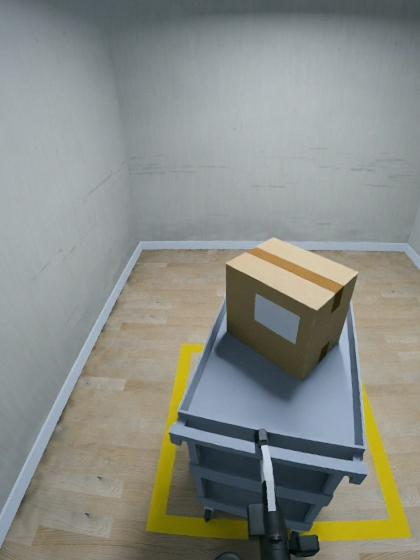

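Request:
move(blocking=false, cameras=[], r1={"base":{"strafe_m":-0.085,"translate_m":0.34},"contact_limits":{"translate_m":0.6},"pace":"slow"})

Request:
wait(seconds=7, cameras=["r1_head_camera","r1_head_left_camera","r1_head_right_camera"])

Scene clock: 1182.43 s.
move: r1 moving
r1.base_odometry: x=+1.108 y=+2.569 heading=-1.117
r1.turned_by_wheels: +0.001
r1.turned_by_imu: +0.000
r1.base_tilt: forward=-1.6 right=+1.3
r1.lidar_m: 0.42 0.45 1.03 0.99 1.05 1.53 1.80 1.93 1.83 1.75 2.06 0.40
r1.base_status: translate_m moving; strafe_m moving
r1.joint_positions: lift_m=+0.672 arm_m=+0.000 wrist_yaw_rad=+0.002 wrist_pitch_rad=-0.004 wrist_roll_rad=+1.569 gripper_m=-0.029
r1.joint_status: not commanded
r1.measured_speeds: translate_m=+0.049 strafe_m=-0.013 rotate_rad=-0.001 lift_m=+0.000 arm_m=+0.000 wrist_yaw_rad=+0.000 wrist_pitch_rad=+0.000 wrist_roll_rad=+0.000
r1.motor_effort: lift_m=+17(17) arm_m=+4(4) wheel_0=+12(12) wheel_1=+2(6) wheel_2=-6(6)
r1.servo_current: wrist_yaw_rad=65(65) wrist_pitch_rad=46(52) wrist_roll_rad=46(59) gripper_m=65(65)
r1.contact_limits: translate_m 0.6
r1.hand_pose: x=+0.4595 y=-0.0868 z=+0.8515 quat_wxyz=(+0.708, +0.707, -0.001, +0.002) (m; r1's base frame)
r1.wrist_depth_mm: - - - 187 189 - - / - 508 466 193 195 - - / - 452 436 145 204 - - / - - 504 151 212 - - / - - 591 158 221 - - / - - - 185 227 1863 - / - 156 183 - 239 1499 1366
r2: as last shown
r2.turned_by_imu: +0.002
r2.lidar_m: 0.97 4.18 5.05 3.18 1.03 0.71 0.67 0.70 0.92 1.01 1.05 1.13
r2.motor_effort: lift_m=+20(20) arm_m=-3(4) wheel_0=-7(7) wheel_1=-6(7) wheel_2=+15(16)
r2.servo_current: wrist_yaw_rad=59(59) wrist_pitch_rad=39(39) wrist_roll_rad=46(59) gripper_m=98(98)
r2.contact_limits: arm_m 0.05; translate_m 0.8
r2.wrist_depth_mm: - - 233 162 254 265 273 / - - 235 163 254 268 276 / - - 236 165 256 267 277 / - - 238 166 258 267 281 / - - 239 167 260 270 282 / - - 186 166 180 274 285 / - - 240 - 263 276 285
pictures: none
No camera images: "cameras" was empty.

Scene clock: 1186.70 s.
earlier move: r1 done
r1.base_odometry: x=+1.178 y=+2.239 heading=-1.117
r1.turned_by_wheels: +0.000
r1.turned_by_imu: +0.000
r1.base_tilt: forward=-1.6 right=+1.2
r1.lidar_m: 0.39 0.43 1.08 1.05 1.12 1.60 2.12 2.26 1.78 1.74 1.84 0.41
r1.base_status: done
r1.joint_positions: lift_m=+0.672 arm_m=+0.000 wrist_yaw_rad=+0.002 wrist_pitch_rad=-0.004 wrist_roll_rad=+1.569 gripper_m=-0.029
r1.joint_status: not commanded
r1.measured_speeds: all 0
r1.motor_effort: lift_m=+17(17) arm_m=+4(4) wheel_0=+5(13) wheel_1=+2(7) wheel_2=-2(6)
r1.servo_current: wrist_yaw_rad=52(72) wrist_pitch_rad=39(59) wrist_roll_rad=59(78) gripper_m=59(65)
r1.contact_limits: translate_m 0.6
r1.hand_pose: x=+0.4595 y=-0.0868 z=+0.8515 quat_wxyz=(+0.708, +0.707, -0.001, +0.002) (m; r1's base frame)
r1.wrist_depth_mm: - - - 145 200 1464 - / - - 517 149 205 - - / - 455 439 153 210 - - / - - 492 158 217 - - / - - 569 162 222 - - / - - 210 182 228 1708 - / - 156 - 153 236 1661 -
r2.base_odometry: x=-3.086 y=-2.165 heading=-0.484
r2.turned_by_wheels: +0.000
r2.turned_by_imu: +0.001
r2.base_tilt: forward=-0.6 right=+0.0
r2.lidar_m: 0.94 4.21 5.02 3.20 1.02 0.71 0.65 0.72 0.94 1.02 1.06 1.12
r2.base_status: not commanded
r2.joint_positions: lift_m=+0.950 arm_m=+0.548 wrist_yaw_rad=+0.005 wrist_pitch_rad=+0.001 wrist_roll_rad=+0.000 gripper_m=-0.029
r2.joint_status: not commanded
r2.measured_speeds: all 0
r2.motor_effort: lift_m=+20(20) arm_m=-4(4) wheel_0=-6(7) wheel_1=-6(7) wheel_2=+16(16)
r2.servo_current: wrist_yaw_rad=59(65) wrist_pitch_rad=39(46) wrist_roll_rad=46(65) gripper_m=98(104)
r2.contact_limits: arm_m 0.05; translate_m 0.8
r2.hand_pose: x=+1.0073 y=-0.0859 z=+1.1279 quat_wxyz=(+1.000, +0.000, +0.000, +0.003) (m; r2's base frame)
r2.wrist_depth_mm: - - 235 162 253 265 274 / - - 236 163 255 267 278 / - - 236 164 255 267 278 / - - 238 167 257 268 279 / - - 238 167 258 270 283 / - - 187 167 179 274 282 / - - 240 - 264 277 286
wait: 4.27 of 7 s (r1 has come to rest)
pictures: r1_head_camera, r1_head_left_camera, r1_head_right_camera
Images, in order (width x height): r1_head_camera 420x560, r1_head_left_camera 420x672, r1_head_right_camera 420x672.

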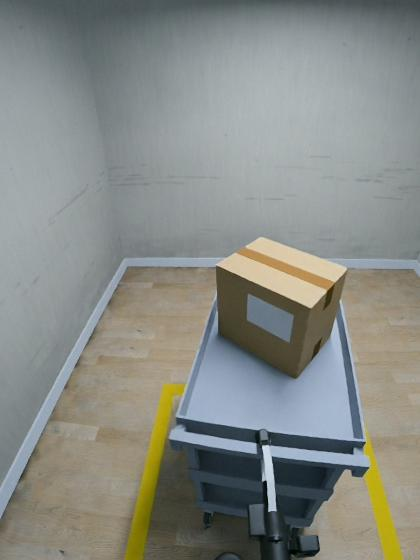

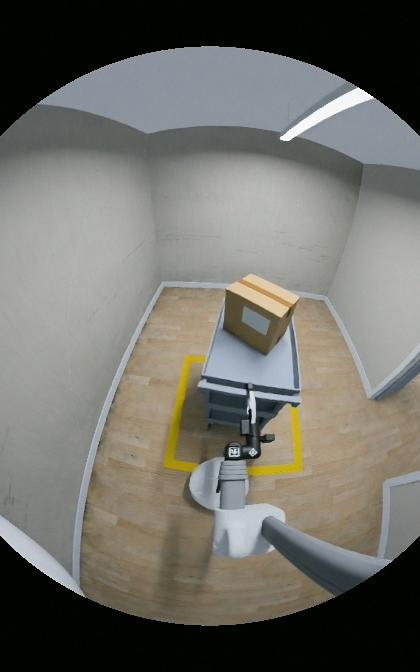

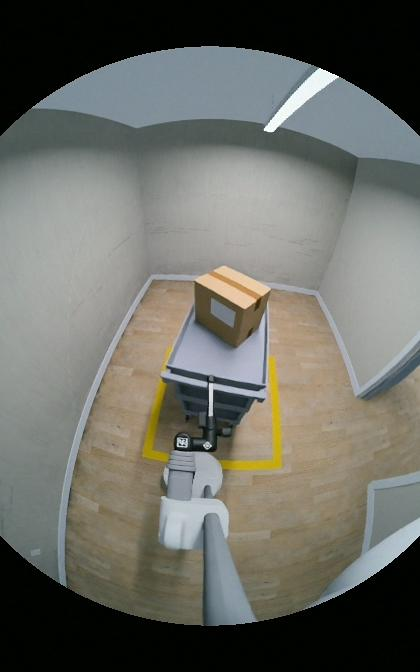

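Request:
move(blocking=false, cameras=[], r1={"joints":{"gripper_m":0.1}})

Request:
wait(seconds=3, cameras=["r1_wrist_camera"])

Request:
move(blocking=false, cameras=[], r1={"base":{"translate_m":-0.4},"contact_limits":{"translate_m":0.3},"pace":"slow"})

Request:
wait(seconds=5, cameras=["r1_head_camera","r1_head_left_camera","r1_head_right_camera"])

Scene clock: 1199.00 s.
move: r1 moving
r1.base_odometry: x=+1.178 y=+2.239 heading=-1.117
r1.turned_by_wheels: +0.000
r1.turned_by_imu: -0.001
r1.base_tilt: forward=-1.6 right=+1.3
r1.lidar_m: 0.41 0.44 1.09 1.06 1.12 1.64 2.16 2.28 1.75 1.71 1.82 0.41
r1.base_status: not commanded
r1.joint_positions: lift_m=+0.672 arm_m=+0.000 wrist_yaw_rad=+0.002 wrist_pitch_rad=-0.004 wrist_roll_rad=+1.569 gripper_m=-0.004
r1.joint_status: gripper_m moving
r1.measured_speeds: all 0
r1.motor_effort: lift_m=+17(17) arm_m=+4(4) wheel_0=+5(5) wheel_1=+2(3) wheel_2=-2(2)
r1.servo_current: wrist_yaw_rad=52(59) wrist_pitch_rad=46(46) wrist_roll_rad=46(59) gripper_m=65(65)
r1.contact_limits: translate_m 0.6
r1.hand_pose: x=+0.4595 y=-0.0868 z=+0.8515 quat_wxyz=(+0.708, +0.707, -0.001, +0.002) (m; r1's base frame)
r1.wrist_depth_mm: - - - 148 205 1618 - / - - 530 152 209 - - / - 455 449 158 215 - - / - - 492 161 221 - - / - - 564 166 228 - - / - - 209 185 231 1921 - / - - - 129 178 1464 -
r2: as last shown
r2.turned_by_imu: +0.002
r2.base_tilt: forward=-0.6 right=+0.1
r2.lidar_m: 0.95 4.19 5.03 3.16 0.99 0.70 0.67 0.68 0.93 1.01 1.07 1.12
r2.motor_effort: lift_m=+20(20) arm_m=-3(4) wheel_0=-7(7) wheel_1=-6(6) wheel_2=+16(16)
r2.servo_current: wrist_yaw_rad=52(59) wrist_pitch_rad=33(46) wrist_roll_rad=46(59) gripper_m=98(104)
r2.contact_limits: arm_m 0.05; translate_m 0.8
r2.wrist_depth_mm: - - 233 162 253 265 273 / - - 235 163 255 266 278 / - - 236 165 257 267 277 / - - 238 166 256 267 279 / - - 238 167 259 270 283 / - - 186 166 179 274 283 / - - 239 - 265 277 287
pictures: none
No camera images: "cameras" was empty.

Scene clock: 1200.50 s.
earlier move: r1 done
r1.base_odometry: x=+1.178 y=+2.239 heading=-1.117
r1.turned_by_wheels: +0.000
r1.turned_by_imu: +0.000
r1.base_tilt: forward=-1.6 right=+1.3
r1.lidar_m: 0.42 0.46 1.09 1.05 1.13 1.64 2.11 2.29 1.77 1.75 1.82 0.41
r1.base_status: not commanded
r1.joint_positions: lift_m=+0.672 arm_m=+0.000 wrist_yaw_rad=+0.002 wrist_pitch_rad=+0.000 wrist_roll_rad=+1.569 gripper_m=+0.100
r1.joint_status: all done
r1.measured_speeds: all 0
r1.motor_effort: lift_m=+17(17) arm_m=+4(4) wheel_0=+3(6) wheel_1=+2(3) wheel_2=-2(2)
r1.servo_current: wrist_yaw_rad=39(72) wrist_pitch_rad=46(52) wrist_roll_rad=33(65) gripper_m=46(98)
r1.contact_limits: translate_m 0.6
r1.hand_pose: x=+0.4595 y=-0.0868 z=+0.8504 quat_wxyz=(+0.708, +0.707, +0.001, +0.001) (m; r1's base frame)
r1.wrist_depth_mm: - - - 216 218 1921 - / - - 574 222 224 - - / - 488 459 227 230 - - / - 492 484 234 235 - - / - - 554 238 239 - - / - - 196 244 193 - - / - - - 143 251 1708 -
r2.base_odometry: x=-3.086 y=-2.165 heading=-0.484
r2.turned_by_wheels: +0.000
r2.turned_by_imu: +0.000
r2.base_tilt: forward=-0.6 right=+0.1
r2.lidar_m: 0.96 4.20 5.03 3.17 1.01 0.70 0.66 0.71 0.91 1.02 1.07 1.09
r2.base_status: not commanded
r2.joint_positions: lift_m=+0.950 arm_m=+0.548 wrist_yaw_rad=+0.005 wrist_pitch_rad=+0.001 wrist_roll_rad=+0.000 gripper_m=-0.029
r2.joint_status: not commanded
r2.measured_speeds: all 0
r2.motor_effort: lift_m=+20(20) arm_m=-4(4) wheel_0=-6(7) wheel_1=-6(6) wheel_2=+16(16)
r2.servo_current: wrist_yaw_rad=59(59) wrist_pitch_rad=33(46) wrist_roll_rad=39(59) gripper_m=104(104)
r2.contact_limits: arm_m 0.05; translate_m 0.8
r2.hand_pose: x=+1.0073 y=-0.0859 z=+1.1279 quat_wxyz=(+1.000, +0.000, +0.000, +0.003) (m; r2's base frame)
r2.wrist_depth_mm: - - 235 162 253 266 276 / - - 236 163 255 267 276 / - - 236 165 256 267 277 / - - 238 167 257 270 278 / - - 238 167 259 270 282 / - - 186 167 179 274 283 / - - 239 - 263 277 287
wait: 1.50 of 3 s (r1 has come to rest)
pictures: r1_wrist_camera
Images, in order (width x height): r1_wrist_camera 616x392.

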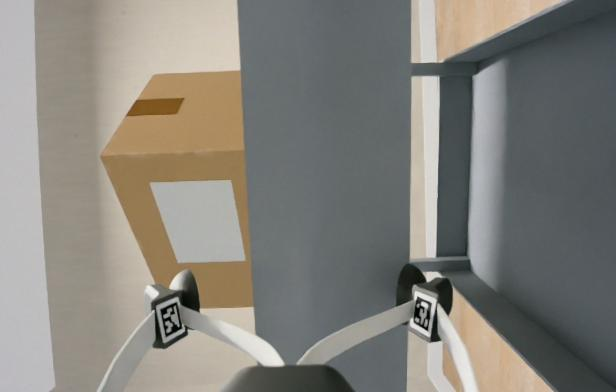

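Scene clock: 1201.00 s.
move: r1 moving
r1.base_odometry: x=+1.173 y=+2.250 heading=-1.118
r1.turned_by_wheels: +0.000
r1.turned_by_imu: +0.000
r1.base_tilt: forward=-1.6 right=+1.2
r1.lidar_m: 0.44 0.48 1.11 1.07 1.14 1.65 2.13 2.27 1.76 1.74 1.84 0.41
r1.base_status: translate_m moving
r1.joint_positions: lift_m=+0.672 arm_m=+0.000 wrist_yaw_rad=+0.002 wrist_pitch_rad=+0.000 wrist_roll_rad=+1.569 gripper_m=+0.100
r1.joint_status: not commanded
r1.measured_speeds: translate_m=-0.048 strafe_m=+0.000 rotate_rad=+0.002 lift_m=+0.000 arm_m=+0.000 wrist_yaw_rad=+0.000 wrist_pitch_rad=+0.000 wrist_roll_rad=+0.000
r1.motor_effort: lift_m=+17(17) arm_m=+4(4) wheel_0=-5(5) wheel_1=-5(7) wheel_2=+4(6)
r1.servo_current: wrist_yaw_rad=20(59) wrist_pitch_rad=33(46) wrist_roll_rad=46(52) gripper_m=46(52)
r1.contact_limits: translate_m 0.3
r1.hand_pose: x=+0.4595 y=-0.0868 z=+0.8504 quat_wxyz=(+0.708, +0.707, +0.001, +0.001) (m; r1's base frame)
r1.wrist_depth_mm: - - - 228 229 1808 - / - - 603 233 232 - - / - 500 473 236 239 - - / - 508 496 242 245 - - / - - 559 248 250 - - / - - 196 255 198 - - / - - - 141 264 1708 -
r2: as last shown
r2.lidar_m: 0.95 4.20 5.01 3.17 1.03 0.72 0.65 0.69 0.93 1.03 1.07 1.12
r2.motor_effort: lift_m=+20(20) arm_m=-4(4) wheel_0=-6(7) wheel_1=-6(7) wheel_2=+16(16)
r2.servo_current: wrist_yaw_rad=46(59) wrist_pitch_rad=46(46) wrist_roll_rad=39(59) gripper_m=98(104)
r2.contact_limits: arm_m 0.05; translate_m 0.8
r2.wrist_depth_mm: - - 234 162 254 265 274 / - - 235 163 255 266 276 / - - 236 165 256 267 277 / - - 238 167 257 268 281 / - - 238 167 259 271 283 / - - 187 167 180 274 283 / - - 240 - 263 278 287
pictures: none
No camera images: "cameras" was empty.

Scene clock: 1205.80 s.
earlier move: r1 done
r1.base_odometry: x=+1.003 y=+2.598 heading=-1.118
r1.turned_by_wheels: +0.000
r1.turned_by_imu: -0.001
r1.base_tilt: forward=-1.6 right=+1.3
r1.lidar_m: 0.78 1.47 1.10 1.09 1.15 1.66 1.74 1.85 1.75 1.67 2.00 0.80
r1.base_status: done
r1.joint_positions: lift_m=+0.672 arm_m=+0.000 wrist_yaw_rad=+0.002 wrist_pitch_rad=+0.000 wrist_roll_rad=+1.569 gripper_m=+0.100
r1.joint_status: not commanded
r1.measured_speeds: all 0
r1.motor_effort: lift_m=+17(17) arm_m=+4(4) wheel_0=-3(8) wheel_1=-4(7) wheel_2=+1(7)
r1.servo_current: wrist_yaw_rad=59(65) wrist_pitch_rad=39(52) wrist_roll_rad=33(65) gripper_m=46(52)
r1.contact_limits: translate_m 0.3
r1.hand_pose: x=+0.4595 y=-0.0868 z=+0.8504 quat_wxyz=(+0.708, +0.707, +0.001, +0.001) (m; r1's base frame)
r1.wrist_depth_mm: - - - - - 1756 1138 / - - - - - 1661 1138 / - - 976 621 - 615 - / - - 891 831 - 627 - / - - 1008 946 - 654 - / - - 215 654 198 668 1229 / - - - 144 - 1808 1308
r2.base_odometry: x=-3.086 y=-2.165 heading=-0.484
r2.turned_by_wheels: +0.000
r2.turned_by_imu: +0.001
r2.base_tilt: forward=-0.6 right=+0.0
r2.lidar_m: 0.94 4.19 5.04 3.14 1.02 0.70 0.67 0.70 0.93 1.03 1.07 1.10
r2.base_status: not commanded
r2.joint_positions: lift_m=+0.950 arm_m=+0.548 wrist_yaw_rad=+0.005 wrist_pitch_rad=+0.001 wrist_roll_rad=+0.000 gripper_m=-0.029
r2.joint_status: not commanded
r2.measured_speeds: all 0
r2.motor_effort: lift_m=+20(20) arm_m=-4(4) wheel_0=-6(7) wheel_1=-6(7) wheel_2=+15(16)
r2.servo_current: wrist_yaw_rad=59(65) wrist_pitch_rad=39(52) wrist_roll_rad=46(59) gripper_m=98(104)
r2.contact_limits: arm_m 0.05; translate_m 0.8
r2.hand_pose: x=+1.0073 y=-0.0859 z=+1.1279 quat_wxyz=(+1.000, +0.000, +0.000, +0.003) (m; r2's base frame)
r2.wrist_depth_mm: - - 234 162 252 265 274 / - - 236 163 256 266 278 / - - 236 165 257 268 277 / - - 237 167 257 270 279 / - - 239 167 259 271 283 / - - 186 166 179 274 283 / - - 239 - 263 277 286
wait: 4.80 of 5 s (r1 has come to rest)
pictures: r1_head_camera, r1_head_left_camera, r1_head_right_camera
Images, in order (width x height): r1_head_camera 420x560, r1_head_left_camera 420x672, r1_head_right_camera 420x672.

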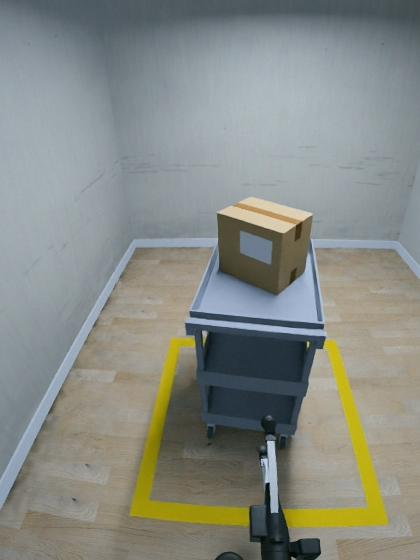

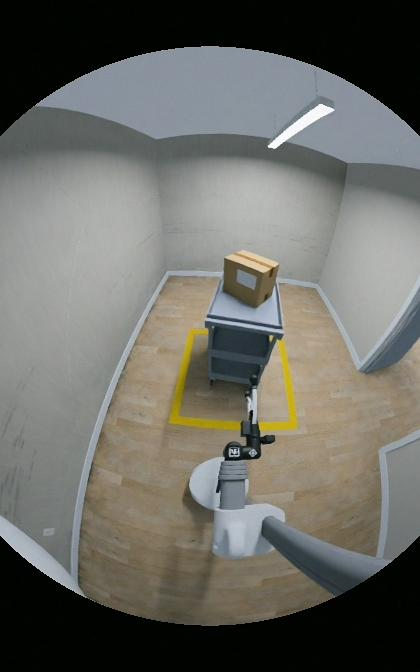

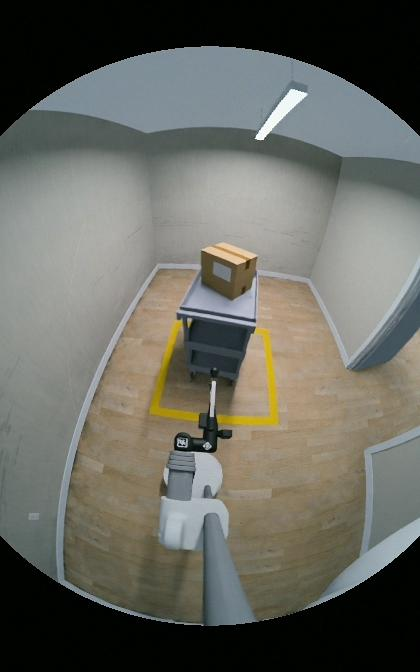

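Request:
zoom_image(camera="r1_head_camera", region=[170, 180, 350, 460])

Scaled by 1.800 from the camera's 420x560 image, which has a finer 600x800 frame.

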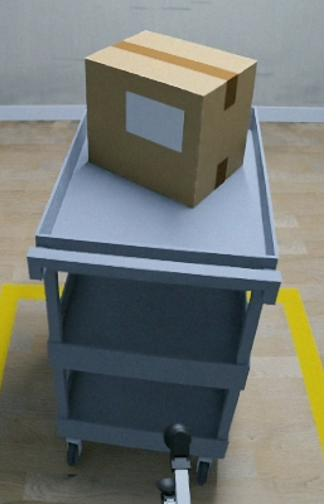

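Request:
wait(seconds=0, cameras=["r2_head_camera","r2_head_left_camera","r2_head_right_camera"])

Scene clock: 1217.07 s.
r1.base_odometry: x=+1.003 y=+2.598 heading=-1.118
r1.turned_by_wheels: +0.000
r1.turned_by_imu: -0.001
r1.base_tilt: forward=-1.6 right=+1.3
r1.lidar_m: 0.79 1.49 1.12 1.08 1.15 1.65 1.71 1.85 1.73 1.67 2.01 0.78
r1.base_status: done
r1.joint_positions: lift_m=+0.672 arm_m=+0.000 wrist_yaw_rad=+0.002 wrist_pitch_rad=+0.000 wrist_roll_rad=+1.569 gripper_m=+0.100
r1.joint_status: not commanded
r1.measured_speeds: all 0
r1.motor_effort: lift_m=+17(17) arm_m=+4(4) wheel_0=-3(8) wheel_1=-4(7) wheel_2=+1(7)
r1.servo_current: wrist_yaw_rad=46(65) wrist_pitch_rad=33(52) wrist_roll_rad=33(65) gripper_m=39(52)
r1.contact_limits: translate_m 0.3
r1.hand_pose: x=+0.4595 y=-0.0868 z=+0.8504 quat_wxyz=(+0.708, +0.707, +0.001, +0.001) (m; r1's base frame)
r1.wrist_depth_mm: - - - - - 1708 1160 / - - - - - 1576 1160 / - - 976 609 - 621 - / - - 891 831 - 634 - / - - 1042 946 - 654 - / - - 216 668 198 668 1255 / - - - 143 - 1863 1308
r2.base_odometry: x=-3.086 y=-2.165 heading=-0.484
r2.turned_by_wheels: +0.000
r2.turned_by_imu: +0.002
r2.base_tilt: forward=-0.6 right=+0.0
r2.lidar_m: 0.93 4.19 5.05 3.18 1.01 0.71 0.67 0.69 0.95 1.02 1.05 1.12
r2.base_status: not commanded
r2.joint_positions: lift_m=+0.950 arm_m=+0.548 wrist_yaw_rad=+0.005 wrist_pitch_rad=+0.001 wrist_roll_rad=+0.000 gripper_m=-0.029
r2.joint_status: not commanded
r2.measured_speeds: all 0
r2.motor_effort: lift_m=+20(20) arm_m=-4(4) wheel_0=-6(7) wheel_1=-6(7) wheel_2=+15(16)
r2.servo_current: wrist_yaw_rad=46(65) wrist_pitch_rad=39(52) wrist_roll_rad=46(59) gripper_m=91(104)
r2.contact_limits: arm_m 0.05; translate_m 0.8
r2.hand_pose: x=+1.0073 y=-0.0859 z=+1.1279 quat_wxyz=(+1.000, +0.000, +0.000, +0.003) (m; r2's base frame)
r2.wrist_depth_mm: - - 234 162 254 264 274 / - - 235 163 255 266 277 / - - 237 164 256 268 277 / - - 237 167 258 270 278 / - - 239 167 258 272 283 / - - 187 166 179 273 285 / - - 240 - 263 277 286
pictures: r2_head_camera, r2_head_left_camera, r2_head_right_camera
Images, in order (width x height): r2_head_camera 420x560, r2_head_left_camera 420x672, r2_head_right_camera 420x672.

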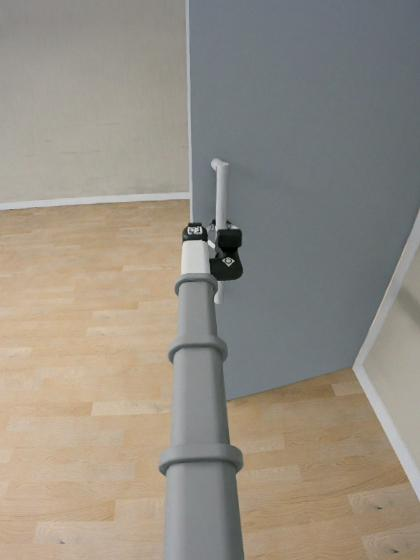

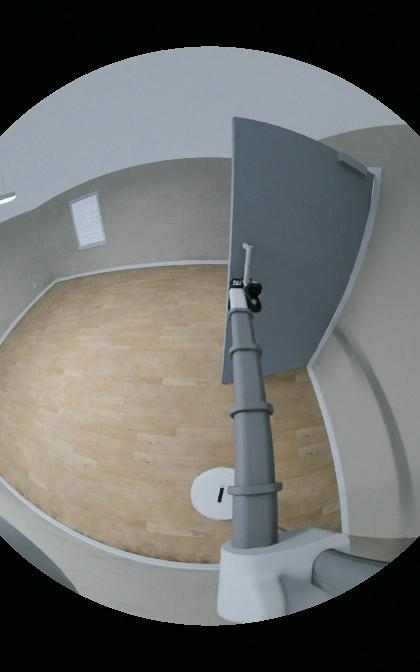

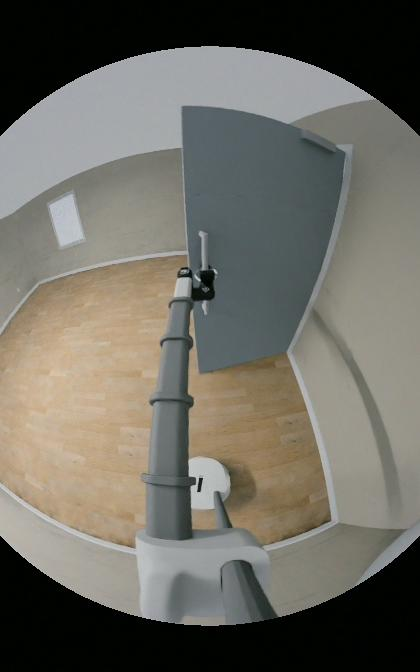

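Request:
move(blocking=false, cameras=[], r2={"base":{"translate_m":0.236,"strafe_m":0.09},"joints":{"wrist_yaw_rad":-0.262},"speeds":{"wrist_yaw_rad":0.11},"contact_limits":{"translate_m":0.6},"pace":"slow"})

Request:
wait(seconds=5, cameras=["r2_head_camera","r2_wrist_camera"])

Scene clock: 1259.23 s.
move: r2 moving
r1: as last shown
r1.turned_by_imu: -0.003
r1.lidar_m: 0.80 1.50 1.12 1.07 1.17 1.67 1.73 1.87 1.76 1.67 2.01 0.79
r1.motor_effort: lift_m=+17(17) arm_m=+4(4) wheel_0=-3(4) wheel_1=-4(4) wheel_2=+1(1)
r1.servo_current: wrist_yaw_rad=65(65) wrist_pitch_rad=39(46) wrist_roll_rad=59(65) gripper_m=46(46)
r1.contact_limits: translate_m 0.3
r1.wrist_depth_mm: - - - - - 1708 1160 / - - - - - 1618 1160 / - - 1008 621 - 621 - / - - 904 842 - 634 - / - - 1025 946 - 654 - / - - 215 654 198 661 1255 / - - - 144 - 1756 1281
r2.base_odometry: x=-3.074 y=-2.167 heading=-0.483
r2.turned_by_wheels: +0.001
r2.turned_by_imu: +0.007
r2.base_tilt: forward=-0.6 right=+0.0
r2.lidar_m: 0.94 4.22 5.02 3.20 1.02 0.71 0.68 0.71 0.95 1.03 1.07 1.11
r2.base_status: translate_m moving; strafe_m moving
r2.joint_positions: lift_m=+0.950 arm_m=+0.548 wrist_yaw_rad=-0.029 wrist_pitch_rad=+0.001 wrist_roll_rad=+0.000 gripper_m=-0.029
r2.joint_status: wrist_yaw_rad moving
r2.measured_speeds: translate_m=+0.050 strafe_m=+0.017 rotate_rad=+0.004 lift_m=+0.000 arm_m=+0.000 wrist_yaw_rad=-0.069 wrist_pitch_rad=+0.000 wrist_roll_rad=+0.000
r2.motor_effort: lift_m=+20(20) arm_m=-3(4) wheel_0=+6(9) wheel_1=+8(9) wheel_2=-3(17)
r2.servo_current: wrist_yaw_rad=111(143) wrist_pitch_rad=39(46) wrist_roll_rad=33(59) gripper_m=91(104)
r2.contact_limits: arm_m 0.05; translate_m 0.6
r2.hand_pose: x=+1.0042 y=-0.0958 z=+1.1279 quat_wxyz=(+1.000, +0.000, +0.000, -0.015) (m; r2's base frame)
r2.wrist_depth_mm: - - 233 162 255 270 283 / - - 234 164 257 270 282 / - - 236 164 258 273 285 / - - 236 167 259 273 286 / - - 238 165 262 276 287 / - - 186 167 181 278 289 / - - 238 - 265 282 293
pictures: none
No camera images: "cameras" was empty.

Scene clock: 1262.47 s.
earlier move: r2 done
r1.base_odometry: x=+1.003 y=+2.598 heading=-1.118
r1.turned_by_wheels: +0.000
r1.turned_by_imu: +0.000
r1.base_tilt: forward=-1.6 right=+1.3
r1.lidar_m: 0.78 1.49 1.12 1.09 1.17 1.68 1.74 1.87 1.75 1.67 2.00 0.80
r1.base_status: not commanded
r1.joint_positions: lift_m=+0.672 arm_m=+0.000 wrist_yaw_rad=+0.002 wrist_pitch_rad=+0.000 wrist_roll_rad=+1.569 gripper_m=+0.100
r1.joint_status: not commanded
r1.measured_speeds: all 0
r1.motor_effort: lift_m=+17(17) arm_m=+4(4) wheel_0=-4(4) wheel_1=-4(4) wheel_2=+1(1)
r1.servo_current: wrist_yaw_rad=46(78) wrist_pitch_rad=46(46) wrist_roll_rad=46(65) gripper_m=52(52)
r1.contact_limits: translate_m 0.3
r1.hand_pose: x=+0.4595 y=-0.0868 z=+0.8504 quat_wxyz=(+0.708, +0.707, +0.001, +0.001) (m; r1's base frame)
r1.wrist_depth_mm: - - - - - 1661 1118 / - - - - - 1661 1160 / - - 1008 615 - 627 - / - - 891 842 - 640 - / - - 1042 931 - 654 - / - - 216 661 198 661 1255 / - - - 144 - 1808 1308
r2.base_odometry: x=-2.836 y=-2.195 heading=-0.484
r2.turned_by_wheels: -0.001
r2.turned_by_imu: +0.003
r2.base_tilt: forward=-0.7 right=+0.0
r2.lidar_m: 0.92 3.92 4.95 4.20 1.38 0.97 0.89 0.93 1.18 1.12 1.15 1.05
r2.base_status: done
r2.joint_positions: lift_m=+0.950 arm_m=+0.548 wrist_yaw_rad=-0.247 wrist_pitch_rad=+0.001 wrist_roll_rad=+0.000 gripper_m=-0.029
r2.joint_status: all done
r2.measured_speeds: all 0
r2.motor_effort: lift_m=+20(20) arm_m=-4(4) wheel_0=+0(19) wheel_1=+4(13) wheel_2=-2(17)
r2.servo_current: wrist_yaw_rad=85(280) wrist_pitch_rad=39(46) wrist_roll_rad=52(59) gripper_m=91(104)
r2.contact_limits: arm_m 0.05; translate_m 0.6
r2.hand_pose: x=+0.9767 y=-0.1553 z=+1.1279 quat_wxyz=(+0.992, +0.000, +0.000, -0.123) (m; r2's base frame)
r2.wrist_depth_mm: - - 232 162 256 268 283 / - - 235 165 257 272 285 / - - 235 163 258 272 286 / - - 236 167 259 274 289 / - - 237 166 263 276 290 / - - 186 167 181 279 291 / - - 237 - 265 - 294
wait: 3.23 of 5 s (r2 has come to rest)
pictures: r2_head_camera, r2_wrist_camera
Images, in order (width x height): r2_head_camera 420x560, r2_wrist_camera 616x392.

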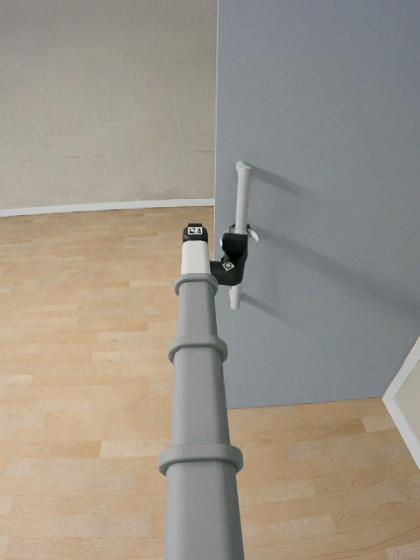

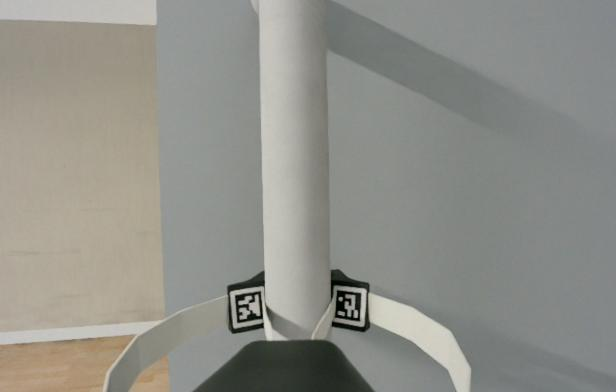

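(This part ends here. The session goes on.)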